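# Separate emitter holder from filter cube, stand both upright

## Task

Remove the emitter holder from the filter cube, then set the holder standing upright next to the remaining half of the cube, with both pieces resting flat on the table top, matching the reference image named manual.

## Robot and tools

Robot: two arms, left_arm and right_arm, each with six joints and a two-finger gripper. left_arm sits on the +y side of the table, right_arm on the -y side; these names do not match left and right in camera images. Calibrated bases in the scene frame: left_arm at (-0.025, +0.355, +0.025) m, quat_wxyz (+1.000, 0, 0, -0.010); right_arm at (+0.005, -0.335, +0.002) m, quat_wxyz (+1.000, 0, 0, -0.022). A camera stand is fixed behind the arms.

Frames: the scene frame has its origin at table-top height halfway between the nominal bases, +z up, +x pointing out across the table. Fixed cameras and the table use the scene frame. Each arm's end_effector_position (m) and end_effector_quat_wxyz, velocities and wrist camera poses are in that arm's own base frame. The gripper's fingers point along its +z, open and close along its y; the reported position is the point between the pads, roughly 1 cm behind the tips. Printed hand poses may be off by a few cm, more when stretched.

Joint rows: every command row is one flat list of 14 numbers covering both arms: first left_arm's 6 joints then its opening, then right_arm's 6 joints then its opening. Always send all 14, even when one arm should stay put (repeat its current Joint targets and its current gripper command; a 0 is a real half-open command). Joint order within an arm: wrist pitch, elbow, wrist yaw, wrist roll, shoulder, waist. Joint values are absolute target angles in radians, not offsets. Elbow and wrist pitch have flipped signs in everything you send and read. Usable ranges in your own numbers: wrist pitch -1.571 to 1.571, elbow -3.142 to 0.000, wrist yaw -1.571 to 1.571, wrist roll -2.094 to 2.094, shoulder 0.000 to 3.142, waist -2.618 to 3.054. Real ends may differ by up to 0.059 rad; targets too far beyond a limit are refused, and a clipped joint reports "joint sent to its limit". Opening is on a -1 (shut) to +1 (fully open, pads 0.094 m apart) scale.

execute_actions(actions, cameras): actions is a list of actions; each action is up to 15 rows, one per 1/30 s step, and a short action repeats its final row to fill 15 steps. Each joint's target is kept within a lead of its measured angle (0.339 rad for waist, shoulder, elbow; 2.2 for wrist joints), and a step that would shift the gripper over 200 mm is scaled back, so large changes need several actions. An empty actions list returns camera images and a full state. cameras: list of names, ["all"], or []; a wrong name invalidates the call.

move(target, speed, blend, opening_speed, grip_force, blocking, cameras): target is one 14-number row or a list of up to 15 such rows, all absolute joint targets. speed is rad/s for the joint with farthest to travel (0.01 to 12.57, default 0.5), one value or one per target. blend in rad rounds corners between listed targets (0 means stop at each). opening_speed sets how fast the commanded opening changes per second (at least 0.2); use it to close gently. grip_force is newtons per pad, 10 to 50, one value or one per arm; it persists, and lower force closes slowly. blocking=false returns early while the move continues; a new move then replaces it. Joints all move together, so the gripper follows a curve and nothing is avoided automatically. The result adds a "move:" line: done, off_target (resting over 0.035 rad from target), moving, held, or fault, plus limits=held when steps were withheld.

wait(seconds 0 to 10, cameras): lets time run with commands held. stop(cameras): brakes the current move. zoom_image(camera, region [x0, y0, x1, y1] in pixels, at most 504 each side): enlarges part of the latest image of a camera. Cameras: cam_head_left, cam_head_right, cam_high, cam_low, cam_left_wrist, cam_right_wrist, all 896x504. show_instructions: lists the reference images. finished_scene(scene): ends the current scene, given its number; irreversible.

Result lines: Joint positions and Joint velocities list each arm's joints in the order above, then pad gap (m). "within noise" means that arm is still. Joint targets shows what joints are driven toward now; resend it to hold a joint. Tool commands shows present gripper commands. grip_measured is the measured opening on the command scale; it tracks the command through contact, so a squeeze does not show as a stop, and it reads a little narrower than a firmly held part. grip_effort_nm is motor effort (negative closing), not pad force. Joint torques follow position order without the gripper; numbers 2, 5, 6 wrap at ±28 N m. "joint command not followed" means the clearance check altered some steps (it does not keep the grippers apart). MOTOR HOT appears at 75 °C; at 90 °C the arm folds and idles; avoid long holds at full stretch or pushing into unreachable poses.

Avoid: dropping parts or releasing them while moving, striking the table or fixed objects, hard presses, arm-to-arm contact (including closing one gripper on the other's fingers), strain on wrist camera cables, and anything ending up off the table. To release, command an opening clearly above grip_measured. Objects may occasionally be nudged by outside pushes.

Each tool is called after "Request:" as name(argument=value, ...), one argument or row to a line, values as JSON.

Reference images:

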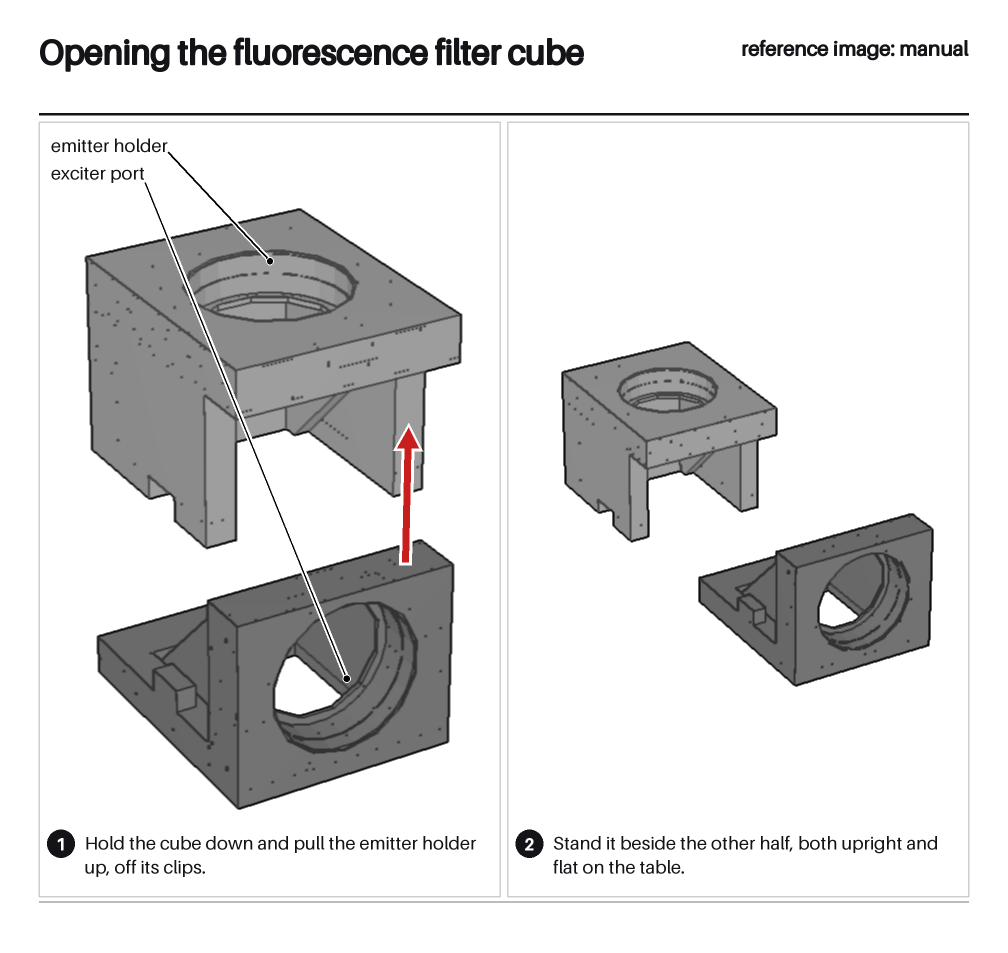

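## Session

Request:
execute_actions(
  actions=[],
)

Request:
zoom_image(
  camera="cam_head_left",
  region=[300, 200, 560, 340],
)

Scene clock: 0.00 s.
left_arm: end_effector_position=(+0.4084, +0.0349, +0.1149) grip_measured=+1.000 grip_effort_nm=n/a end_effector_quat_wxyz=(+0.593, -0.059, +0.802, +0.043) | right_arm: end_effector_position=(+0.4151, -0.0041, +0.1259) grip_measured=+1.000 grip_effort_nm=n/a end_effector_quat_wxyz=(+0.620, +0.004, +0.781, -0.073)
Joint names: [wrist pitch, elbow, wrist yaw, wrist roll, shoulder, waist]
Joint positions: left_arm=[-0.821 -0.413 -0.105 -0.033 1.532 0.037 0.094] | right_arm=[-0.935 -0.41 0.186 -0.069 1.571 0.068 0.094]
Joint velocities: within noise
Joint torques (N m): no reading
Heat: left arm: 23 °C; right arm: 23 °C.
Joint targets: left_arm=[-0.818 -0.419 -0.105 -0.034 1.526 0.037] | right_arm=[-0.935 -0.417 0.188 -0.069 1.563 0.068]
Tool commands: left_gripper/opening=+1.0 right_gripper/opening=+1.0

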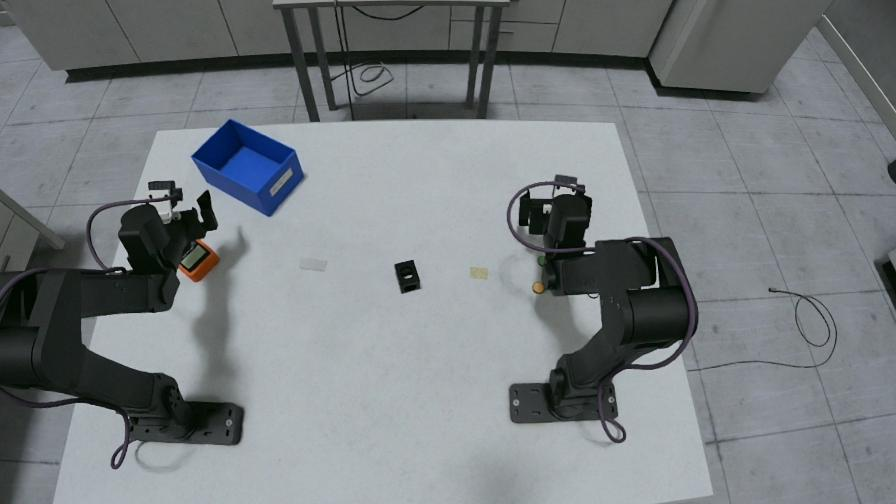

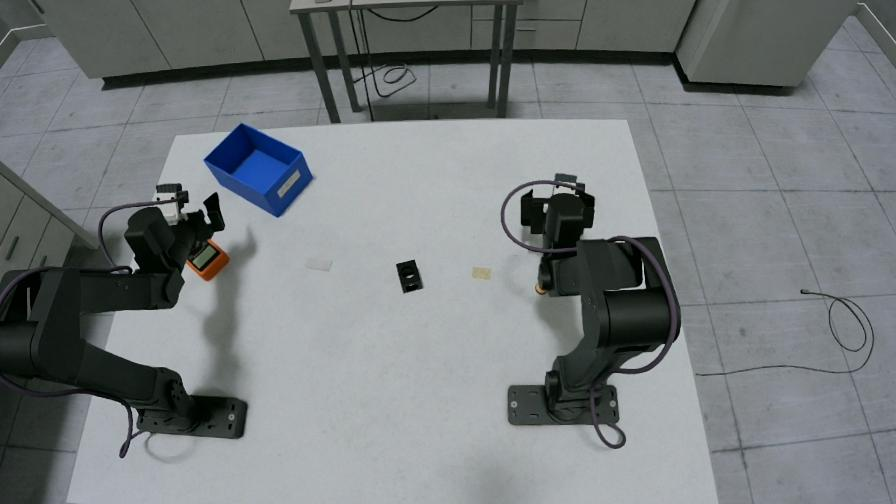

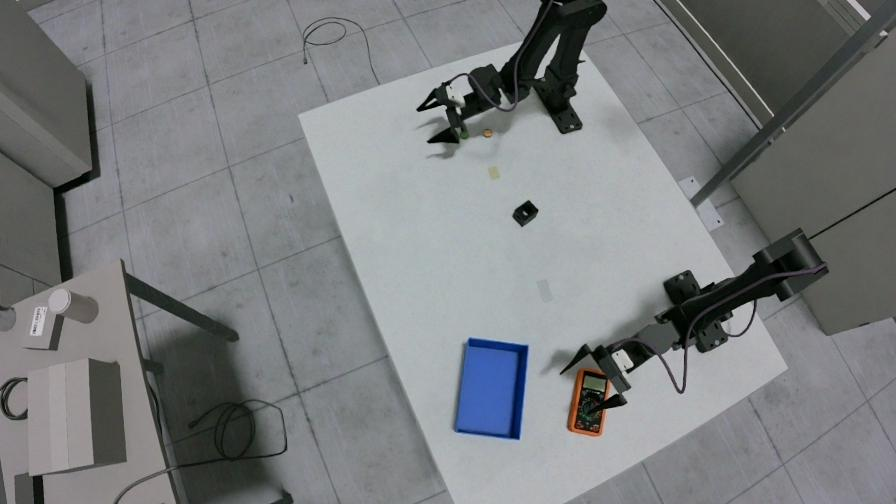

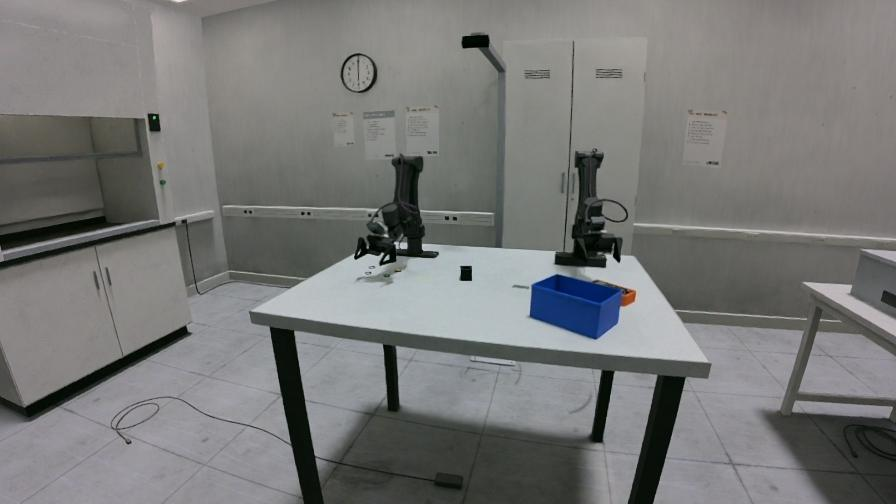

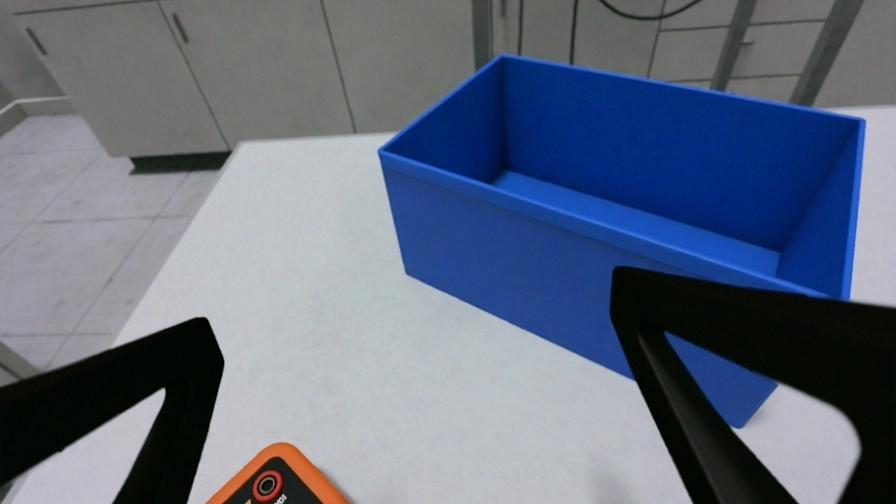

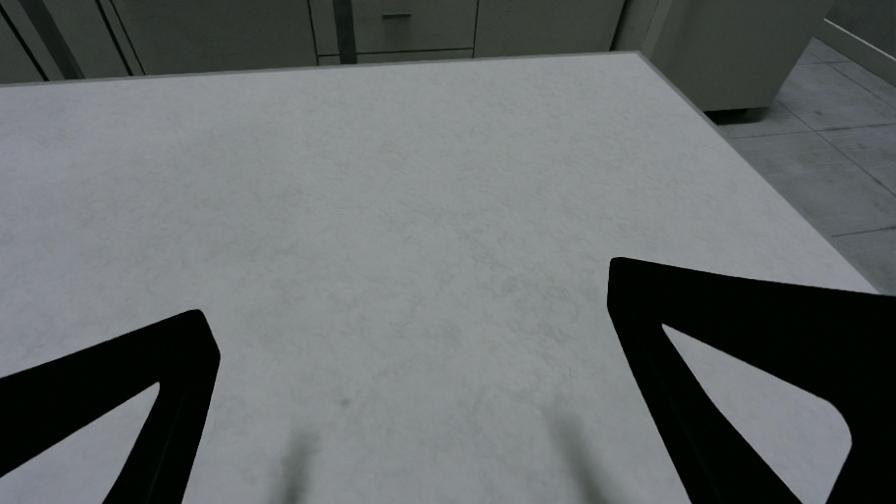

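Scaled by 1.938 from the camera's 896x504 image, which has a finer 1280x720 frame.

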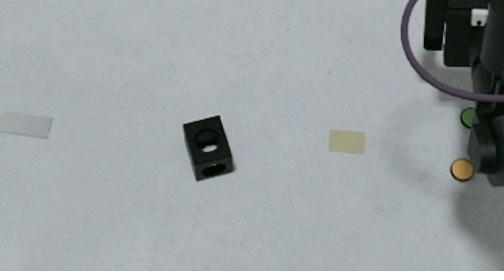

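Request:
move(
  target=[
    [-0.5,-1.05,0,0,1.15,-0.1,1,1.2,-1.6,0,0.3,1.7,0.5,1],
    [-0.5,-1.05,0,0,1.15,-0.8,1,1.497,-2.084,0,0.59,2.158,0.866,1],
  ],
  speed=1.0,
  blend=0.15,
  cameras=["cam_right_wrist","cam_head_left"],
)

Scene clock: 7.03 s.
left_arm: end_effector_position=(+0.2803, -0.2870, +0.4772) grip_measured=+1.000 grip_effort_nm=0.05 end_effector_quat_wxyz=(+0.759, +0.220, +0.520, -0.324) | right_arm: end_effector_position=(+0.2672, +0.3203, +0.1280) grip_measured=+1.000 grip_effort_nm=0.01 end_effector_quat_wxyz=(+0.005, -0.145, +0.989, +0.007)
Joint names: [wrist pitch, elbow, wrist yaw, wrist roll, shoulder, waist]
Joint positions: left_arm=[-0.512 -1.026 0.006 -0.006 1.167 -0.797 0.094] | right_arm=[1.466 -2.059 -0.005 0.579 2.147 0.871 0.094]
Joint torques (N m): left_arm=[-1.71 -7.9 -0.09 0.05 -4.49 -0.21] | right_arm=[-0.02 -8.18 0.04 0.11 -10.44 -0.49]
Heat: left arm: 25 °C; right arm: 23 °C.
Joint targets: left_arm=[-0.500 -1.050 0.000 0.000 1.150 -0.800] | right_arm=[1.497 -2.084 0.000 0.590 2.158 0.866]
move: done
Images, in order (width x height): cam_head_left 896x504, cam_right_wrist 896x504.

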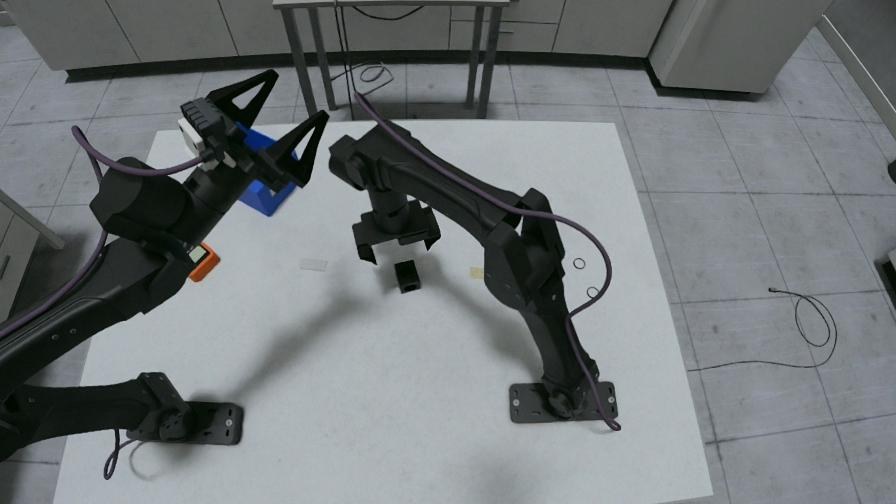

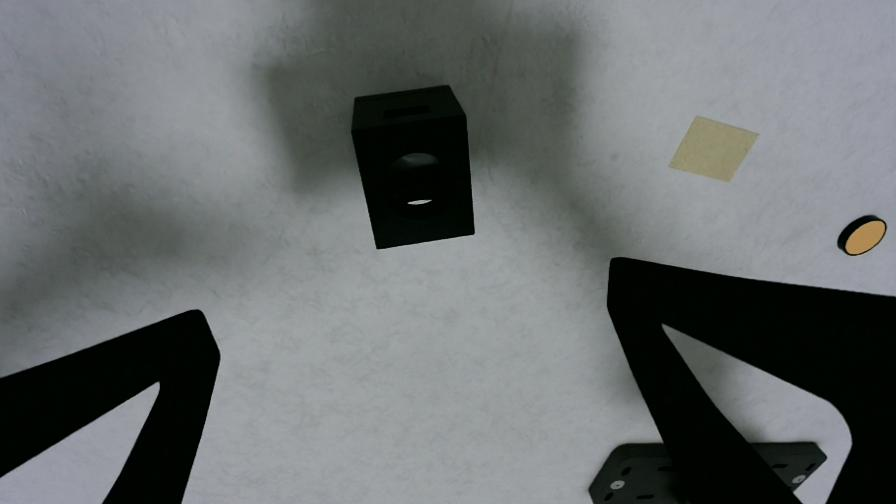

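Request:
move(
  target=[
    [-0.5,-1.05,0,0,1.15,-0.9,1,1.3,-1.87,0,0.575,2.08,0.862,1],
    [-0.5,-1.05,0,0,1.15,-0.9,1,1.111,-1.678,0,0.575,2.138,0.862,1],
  ],
  speed=0.5,
  blend=0.05,
  cameras=["cam_right_wrist"],
)

Scene clock: 9.53 s.
left_arm: end_effector_position=(+0.2514, -0.3126, +0.4772) grip_measured=+1.000 grip_effort_nm=0.05 end_effector_quat_wxyz=(+0.743, +0.244, +0.509, -0.360) | right_arm: end_effector_position=(+0.2639, +0.3163, +0.0389) grip_measured=+1.000 grip_effort_nm=0.01 end_effector_quat_wxyz=(+0.005, -0.145, +0.989, +0.007)
Joint names: [wrist pitch, elbow, wrist yaw, wrist roll, shoulder, waist]
Joint positions: left_arm=[-0.512 -1.026 0.004 -0.005 1.167 -0.894 0.094] | right_arm=[1.105 -1.686 -0.005 0.579 2.135 0.871 0.094]
Joint torques (N m): left_arm=[-1.7 -7.94 -0.05 0.04 -4.49 -0.39] | right_arm=[-0.25 -5.01 0.05 -0.04 -10.86 -0.81]
Heat: left arm: 25 °C; right arm: 24 °C.
Joint targets: left_arm=[-0.500 -1.050 0.000 0.000 1.150 -0.900] | right_arm=[1.111 -1.678 0.000 0.575 2.138 0.862]
move: done
Images, in order (width x height): cam_right_wrist 896x504.

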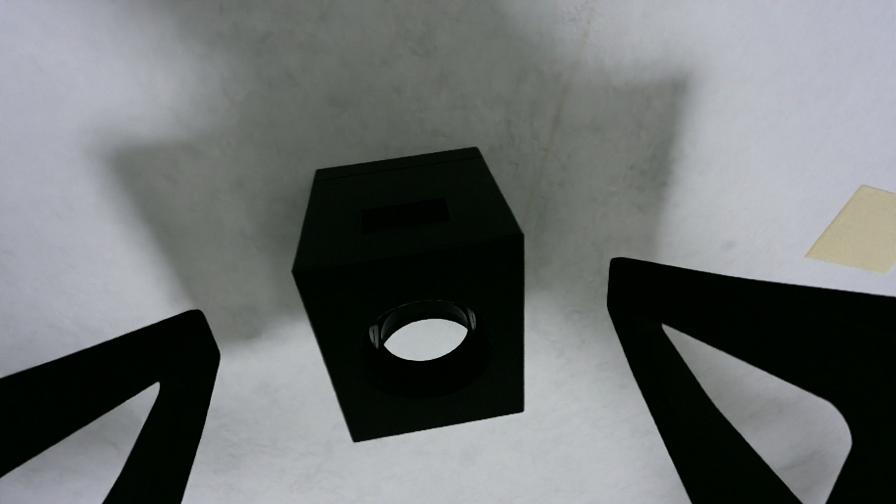

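Request:
move(
  target=[
    [-0.5,-1.05,0,0,1.15,-0.9,1,1.111,-1.678,0,0.575,2.138,0.866,-0.35],
    [-0.5,-1.05,0,0,1.15,-1.0,1,1.179,-1.732,0,0.575,2.124,0.866,-0.35],
    [-0.5,-1.05,0,0,1.15,-1.0,1,1.143,-1.626,0,1.886,2.055,0.92,-0.35],
  ],
  speed=[0.4,0.3,0.7],
  opening_speed=1,
  cameras=["all"],
)

Scene clock: 16.00 s.
left_arm: end_effector_position=(+0.2188, -0.3362, +0.4772) grip_measured=+1.000 grip_effort_nm=0.05 end_effector_quat_wxyz=(+0.724, +0.269, +0.496, -0.397) | right_arm: end_effector_position=(+0.2381, +0.3124, +0.0418) grip_measured=-0.168 grip_effort_nm=-1.02 end_effector_quat_wxyz=(-0.007, +0.461, +0.887, -0.010)
Joint names: [wrist pitch, elbow, wrist yaw, wrist roll, shoulder, waist]
Joint positions: left_arm=[-0.512 -1.026 0.003 -0.005 1.167 -0.995 0.094] | right_arm=[1.134 -1.637 -0.01 1.87 2.096 0.913 0.039]
Joint torques (N m): left_arm=[-1.71 -7.88 -0.06 0.05 -4.49 -0.42] | right_arm=[-0.12 -4.66 0.11 0.12 -14.16 0.57]
Heat: left arm: 25 °C; right arm: 25 °C.
Joint targets: left_arm=[-0.500 -1.050 0.000 0.000 1.150 -1.000] | right_arm=[1.143 -1.626 0.000 1.886 2.055 0.920]
move: off_target (right_arm); right_arm: the shoulder is farthest, 0.041 rad from its target

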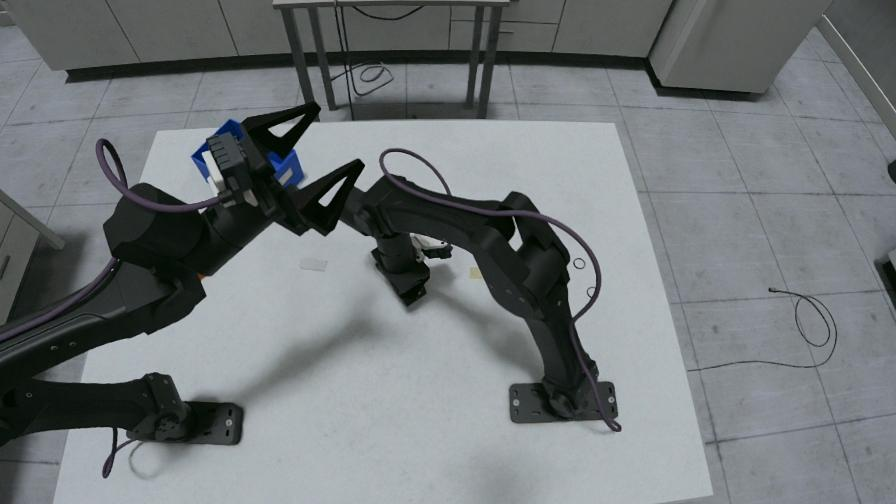

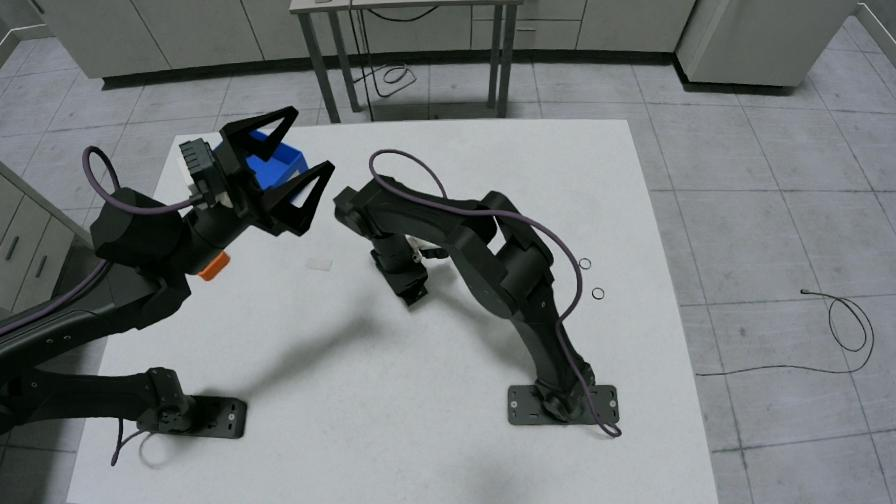

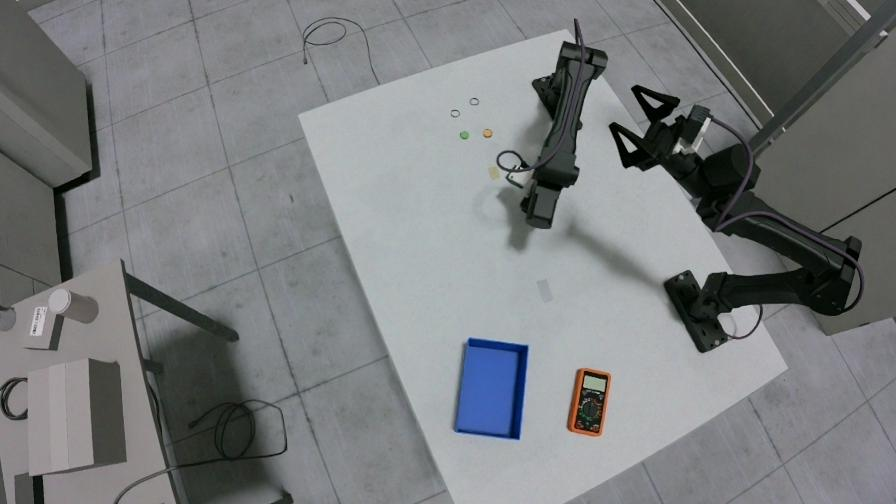

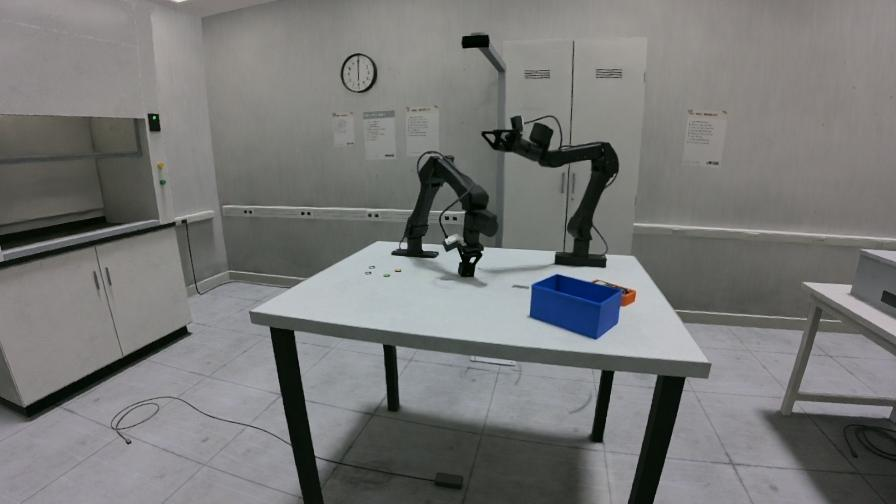

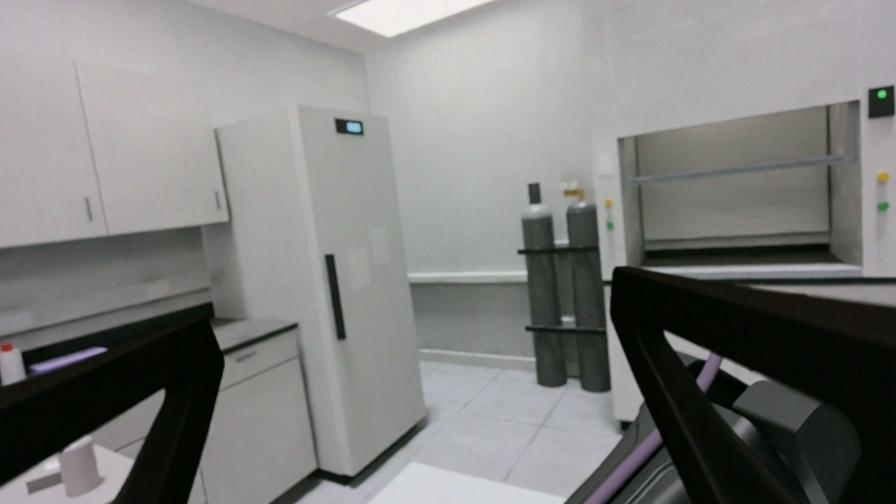

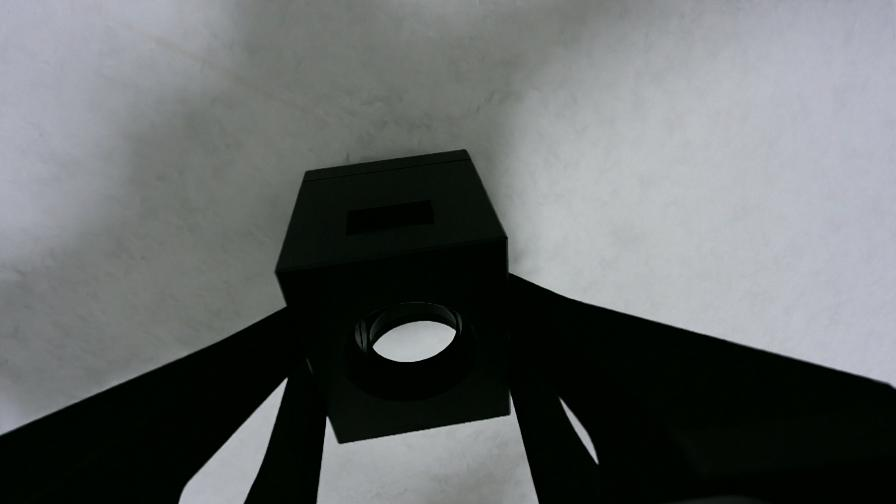

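Request:
move(
  target=[
    [-0.5,-1.05,0,0,1.15,-0.6,1,1.12,-1.605,0,1.886,2.057,0.92,-0.35],
    [-1.2,-0.25,0,0,1.82,-0.6,1,1.12,-1.605,0,1.886,2.057,0.92,-0.35],
    [-1.2,-0.235,0,0,1.826,-0.99,1,1.12,-1.605,0,1.886,2.057,0.92,-0.35],
  ],
  speed=[0.7,0.9,0.5],
  blend=[0.05,0.05,0],
  cameras=["all"],
)

Scene clock: 18.43 s.
left_arm: end_effector_position=(+0.3769, -0.2589, +0.3009) grip_measured=+1.000 grip_effort_nm=0.05 end_effector_quat_wxyz=(+0.694, +0.203, +0.655, -0.218) | right_arm: end_effector_position=(+0.2379, +0.3124, +0.0415) grip_measured=-0.168 grip_effort_nm=-1.02 end_effector_quat_wxyz=(-0.006, +0.461, +0.887, -0.005)
Joint names: [wrist pitch, elbow, wrist yaw, wrist roll, shoulder, waist]
Joint positions: left_arm=[-0.674 -0.774 0.001 -0.005 1.389 -0.604 0.094] | right_arm=[1.117 -1.62 -0.011 1.871 2.086 0.913 0.039]
Joint torques (N m): left_arm=[-2.16 -7.79 -0.03 -0.02 -6.78 0.09] | right_arm=[-0.22 -4.26 0.1 0.13 -13.05 0.51]
Heat: left arm: 25 °C; right arm: 26 °C.
Joint targets: left_arm=[-0.689 -0.798 0.001 -0.005 1.365 -0.604] | right_arm=[1.120 -1.605 0.000 1.886 2.057 0.920]
move: held (left_arm; a check stopped the path); path passed 1 of 3 targets; limits=held; left_arm: the elbow is farthest, 0.539 rad from its target
joint command not followed: on one or more control steps a check withheld the commanded joint targets of the left arm, and it was not sent them on those steps.
cause: the commanded joint targets, or the way to them, would bring a part of the robot too close to another arm (this arm's fingers and the right arm's wrist (the part past the wrist pitch), at the place that arm is still heading or pushing toward).

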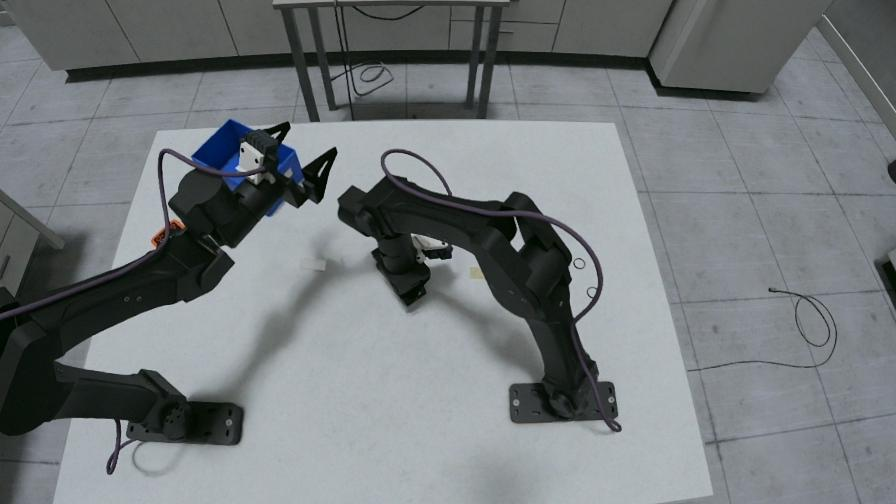

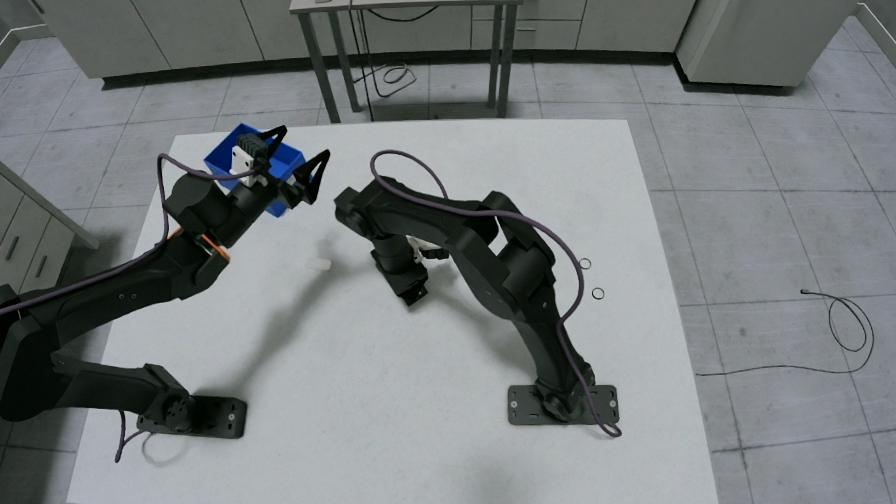

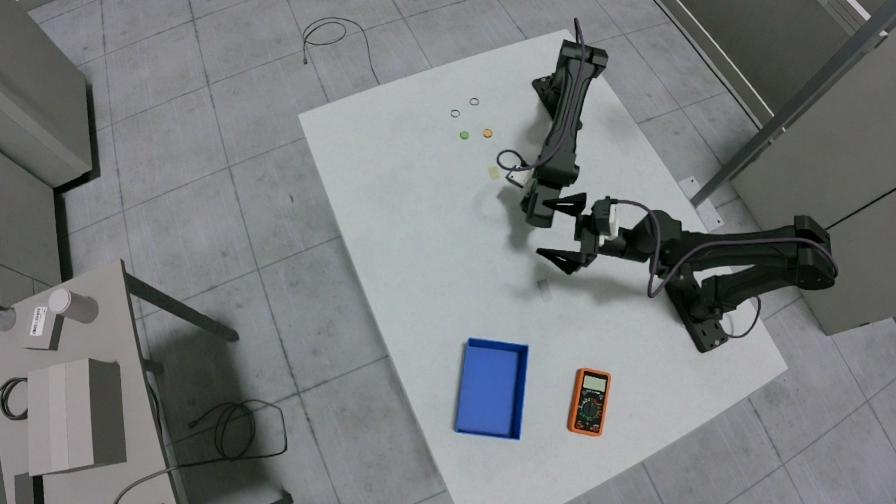

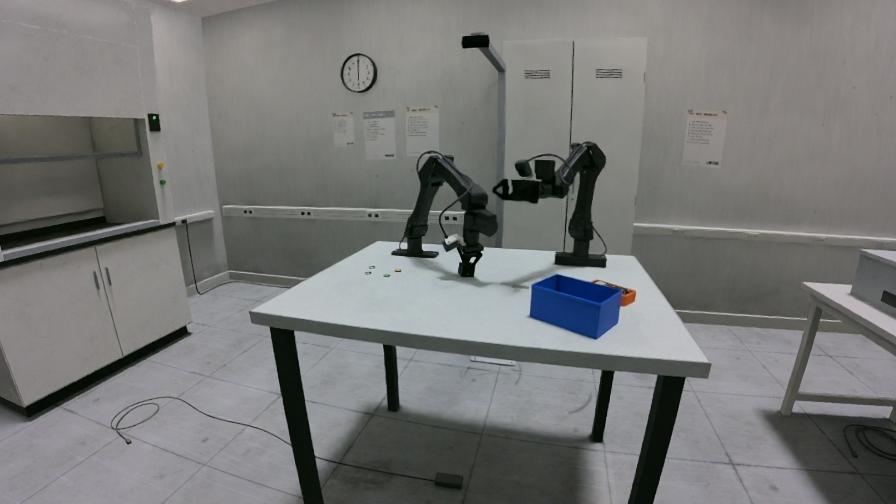

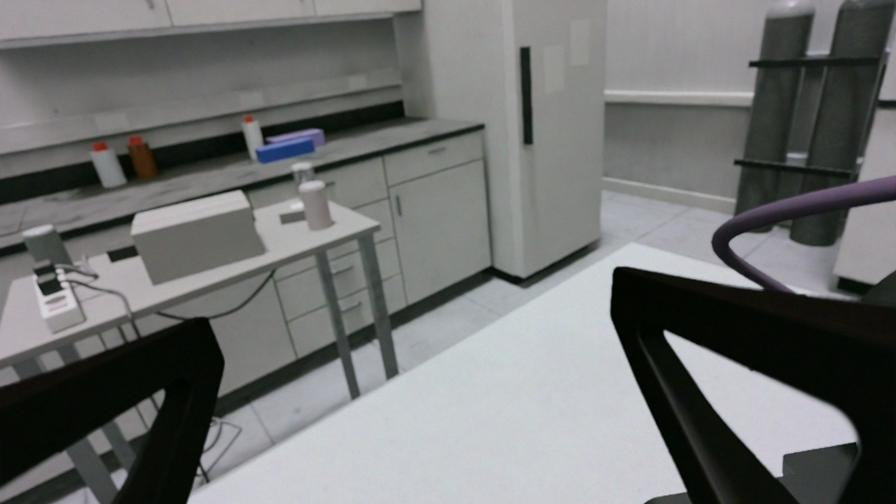

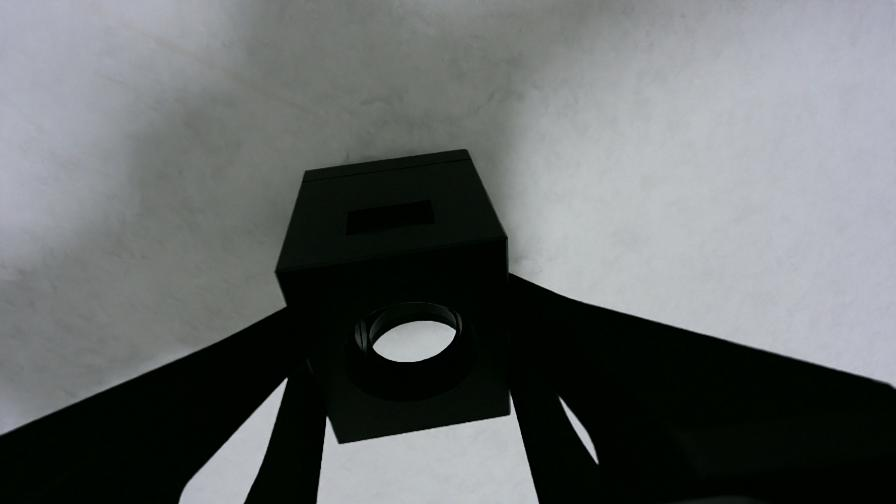

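Request:
move(
  target=[
    [-0.674,-0.8,0,0,1.365,-0.3,1,1.12,-1.605,0,1.886,2.057,0.92,-0.35],
    [-1.2,-0.25,0,0,1.82,-0.3,1,1.12,-1.605,0,1.886,2.057,0.92,-0.35],
    [-1.2,-0.235,0,0,1.826,-0.99,1,1.12,-1.605,0,1.886,2.057,0.92,-0.35],
  ],
  speed=[0.7,0.9,0.6],
  blend=[0.05,0.05,0],
  cameras=["cam_left_wrist","cam_right_wrist","cam_head_left"],
)

Scene clock: 21.67 s.
left_arm: end_effector_position=(+0.2077, -0.3136, +0.0367) grip_measured=+1.000 grip_effort_nm=0.05 end_effector_quat_wxyz=(+0.492, +0.391, +0.730, -0.268) | right_arm: end_effector_position=(+0.2379, +0.3124, +0.0415) grip_measured=-0.168 grip_effort_nm=-1.02 end_effector_quat_wxyz=(-0.006, +0.461, +0.887, -0.005)
Joint names: [wrist pitch, elbow, wrist yaw, wrist roll, shoulder, waist]
Joint positions: left_arm=[-1.186 -0.243 0.004 -0.005 1.811 -0.986 0.094] | right_arm=[1.117 -1.62 -0.011 1.871 2.086 0.913 0.039]
Joint torques (N m): left_arm=[-2.16 -1.88 -0.08 0.03 -4.08 -0.31] | right_arm=[-0.22 -4.26 0.1 0.13 -13.05 0.61]
Heat: left arm: 26 °C; right arm: 26 °C.
Joint targets: left_arm=[-1.200 -0.235 0.000 0.000 1.826 -0.990] | right_arm=[1.120 -1.605 0.000 1.886 2.057 0.920]
move: done
Images, in order (width x height): cam_head_left 896x504, cam_left_wrist 896x504, cam_right_wrist 896x504.

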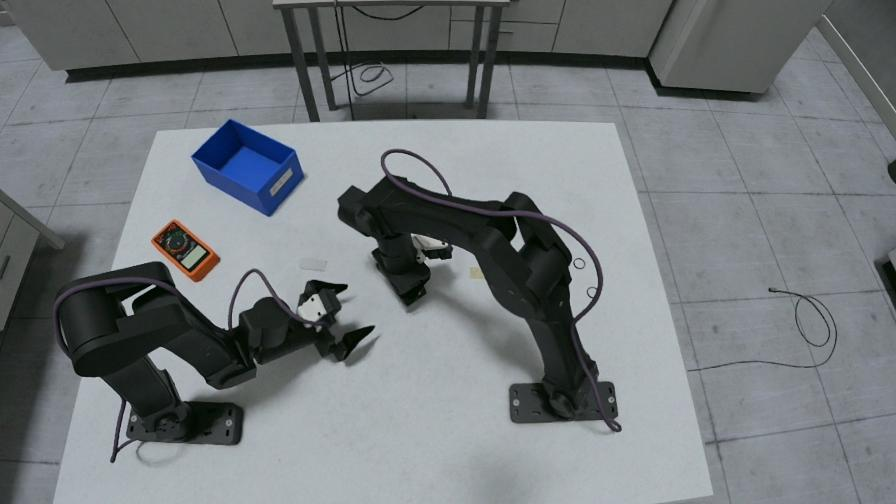

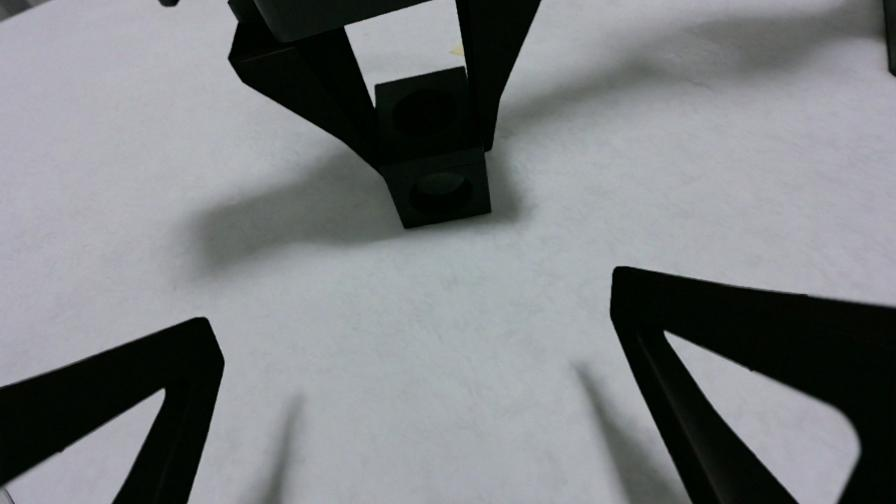

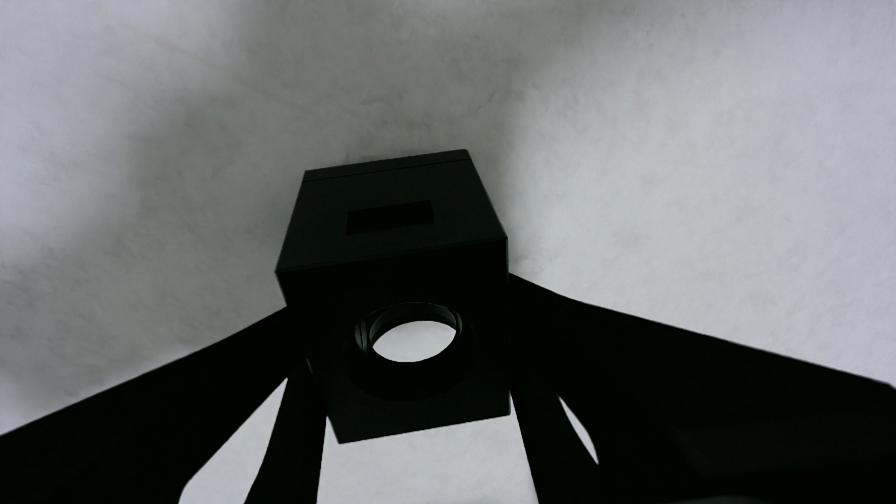

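Request:
move(
  target=[-1.2,-0.235,0,0,1.826,-0.99,1,1.10,-1.58,0,1.886,2.065,0.92,-0.35],
  speed=0.1,
  cameras=["cam_left_wrist","cam_head_left"],
)

Scene clock: 24.57 s.
left_arm: end_effector_position=(+0.2077, -0.3136, +0.0367) grip_measured=+1.000 grip_effort_nm=0.05 end_effector_quat_wxyz=(+0.492, +0.391, +0.730, -0.268) | right_arm: end_effector_position=(+0.2375, +0.3120, +0.0409) grip_measured=-0.168 grip_effort_nm=-1.02 end_effector_quat_wxyz=(-0.006, +0.461, +0.887, -0.001)
Joint names: [wrist pitch, elbow, wrist yaw, wrist roll, shoulder, waist]
Joint positions: left_arm=[-1.186 -0.243 0.004 -0.005 1.811 -0.986 0.094] | right_arm=[1.101 -1.602 -0.011 1.871 2.076 0.913 0.039]
Joint torques (N m): left_arm=[-2.18 -1.87 -0.06 0.03 -4.04 -0.2] | right_arm=[-0.29 -3.62 0.1 0.13 -11.33 0.55]
Heat: left arm: 26 °C; right arm: 26 °C.
Joint targets: left_arm=[-1.200 -0.235 0.000 0.000 1.826 -0.990] | right_arm=[1.100 -1.580 0.000 1.886 2.065 0.920]
move: done
Images, in order (width x height): cam_head_left 896x504, cam_left_wrist 896x504.

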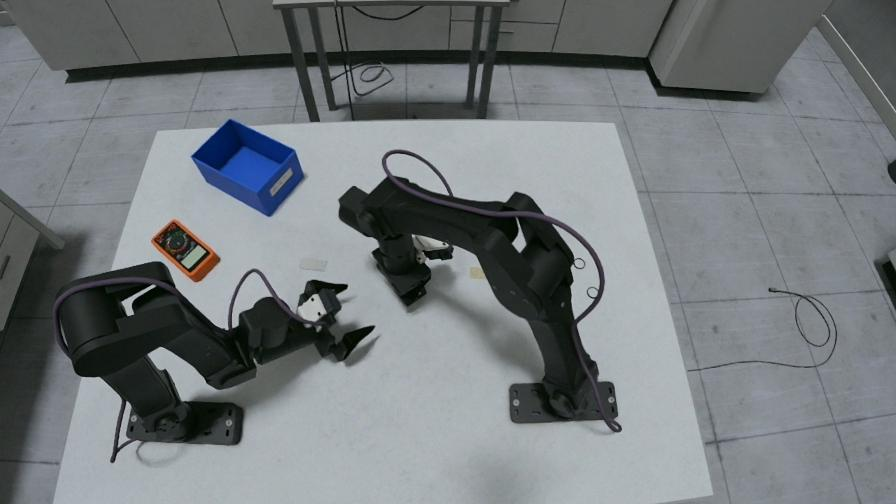

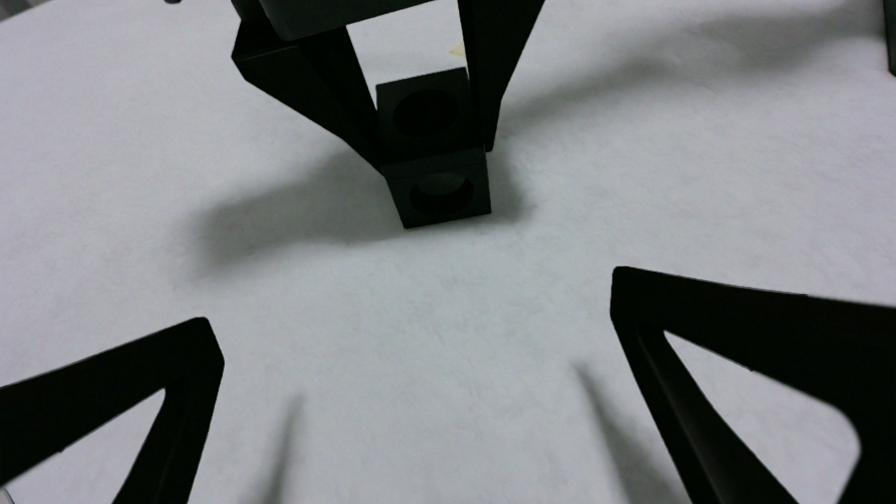

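Request:
move(
  target=[-1.2,-0.235,0,0,1.826,-0.99,1,1.08,-1.56,0,1.886,2.072,0.92,-0.35],
  speed=0.1,
)

Request:
zoom_image(
  camera="cam_left_wrist",
  region=[320, 60, 570, 260],
)

Scene clock: 25.77 s.
left_arm: end_effector_position=(+0.2077, -0.3136, +0.0367) grip_measured=+1.000 grip_effort_nm=0.05 end_effector_quat_wxyz=(+0.492, +0.391, +0.730, -0.268) | right_arm: end_effector_position=(+0.2369, +0.3119, +0.0406) grip_measured=-0.168 grip_effort_nm=-1.02 end_effector_quat_wxyz=(-0.006, +0.461, +0.887, +0.003)
Joint names: [wrist pitch, elbow, wrist yaw, wrist roll, shoulder, waist]
Joint positions: left_arm=[-1.186 -0.243 0.004 -0.005 1.811 -0.986 0.094] | right_arm=[1.088 -1.588 -0.013 1.871 2.067 0.913 0.039]
Joint torques (N m): left_arm=[-2.17 -1.88 -0.07 0.04 -4.05 -0.27] | right_arm=[-0.36 -3.03 0.13 0.14 -10.11 0.57]
Heat: left arm: 26 °C; right arm: 26 °C.
Joint targets: left_arm=[-1.200 -0.235 0.000 0.000 1.826 -0.990] | right_arm=[1.080 -1.560 0.000 1.886 2.072 0.920]
move: done

Scaled by 2.016 from the camera's 896x504 image, which has a finer 1280x720 frame.
This view is cut from an older image: the scene may have changed since it was taken.

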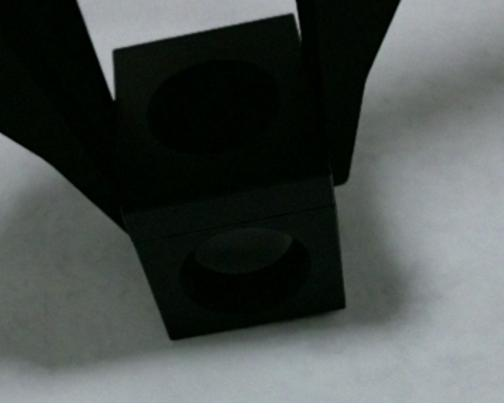

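Request:
move(
  target=[-1.3375,-0.4436,-0.198,-0.085,2.189,-1.125,1,1.08,-1.56,0,1.886,2.072,0.92,-0.35],
  speed=0.35,
  cameras=["cam_left_wrist"],
)

Scene clock: 29.07 s.
left_arm: end_effector_position=(+0.2124, -0.3592, -0.0112) grip_measured=+1.000 grip_effort_nm=0.05 end_effector_quat_wxyz=(+0.497, +0.368, +0.746, -0.246) | right_arm: end_effector_position=(+0.2369, +0.3120, +0.0406) grip_measured=-0.168 grip_effort_nm=-1.02 end_effector_quat_wxyz=(-0.006, +0.461, +0.887, +0.003)
Joint names: [wrist pitch, elbow, wrist yaw, wrist roll, shoulder, waist]
Joint positions: left_arm=[-1.327 -0.435 -0.186 -0.08 2.165 -1.119 0.094] | right_arm=[1.088 -1.588 -0.013 1.871 2.067 0.913 0.039]
Joint torques (N m): left_arm=[-2.11 -2.4 -0.12 -0.08 -5.5 -0.46] | right_arm=[-0.35 -3.11 0.13 0.14 -10.09 0.54]
Heat: left arm: 27 °C; right arm: 27 °C.
Joint targets: left_arm=[-1.337 -0.444 -0.198 -0.085 2.189 -1.125] | right_arm=[1.080 -1.560 0.000 1.886 2.072 0.920]
move: done
Images, in order (width x height): cam_left_wrist 896x504.

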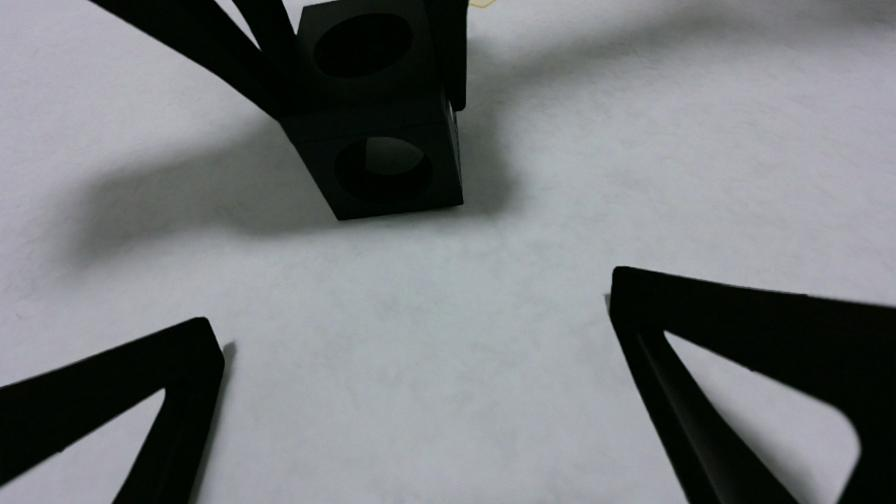

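Request:
move(
  target=[
    [-1.2233,-0.5844,-0.175,-0.075,2.214,-1.0995,1,1.08,-1.56,0,1.886,2.072,0.92,-0.35],
    [-1.1529,-0.6801,-0.162,-0.069,2.238,-1.086,1,1.08,-1.56,0,1.886,2.072,0.92,-0.35],
  ],
  speed=[0.25,0.12],
  blend=0.03,
  cameras=["cam_left_wrist"],
)

Scene clock: 31.60 s.
left_arm: end_effector_position=(+0.2449, -0.4071, -0.0047) grip_measured=+1.000 grip_effort_nm=0.05 end_effector_quat_wxyz=(+0.505, +0.360, +0.742, -0.253) | right_arm: end_effector_position=(+0.2362, +0.3125, +0.0406) grip_measured=-0.168 grip_effort_nm=-1.02 end_effector_quat_wxyz=(-0.009, +0.461, +0.887, +0.004)
Joint names: [wrist pitch, elbow, wrist yaw, wrist roll, shoulder, waist]
Joint positions: left_arm=[-1.175 -0.663 -0.166 -0.077 2.213 -1.094 0.094] | right_arm=[1.088 -1.588 -0.018 1.871 2.067 0.913 0.039]
Joint torques (N m): left_arm=[-1.79 -4 -0.01 0.07 -6.68 0.69] | right_arm=[-0.34 -3.07 0.21 0.13 -10.1 0.54]
Heat: left arm: 27 °C; right arm: 27 °C.
Joint targets: left_arm=[-1.153 -0.680 -0.162 -0.069 2.238 -1.086] | right_arm=[1.080 -1.560 0.000 1.886 2.072 0.920]
move: done
Images, in order (width x height): cam_left_wrist 896x504.

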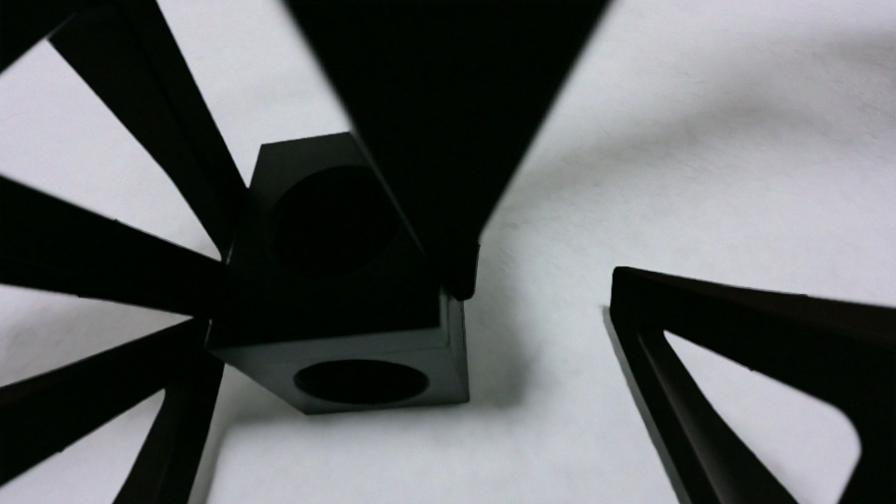

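Request:
zoom_image(
  camera="cam_left_wrist",
  region=[160, 220, 520, 440],
)

Scaled by 1.400 from the camera's 896x504 image, which has a finer 1280x720 frame.

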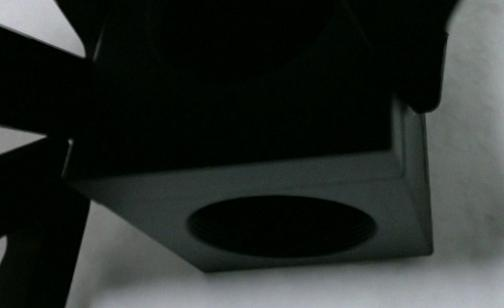

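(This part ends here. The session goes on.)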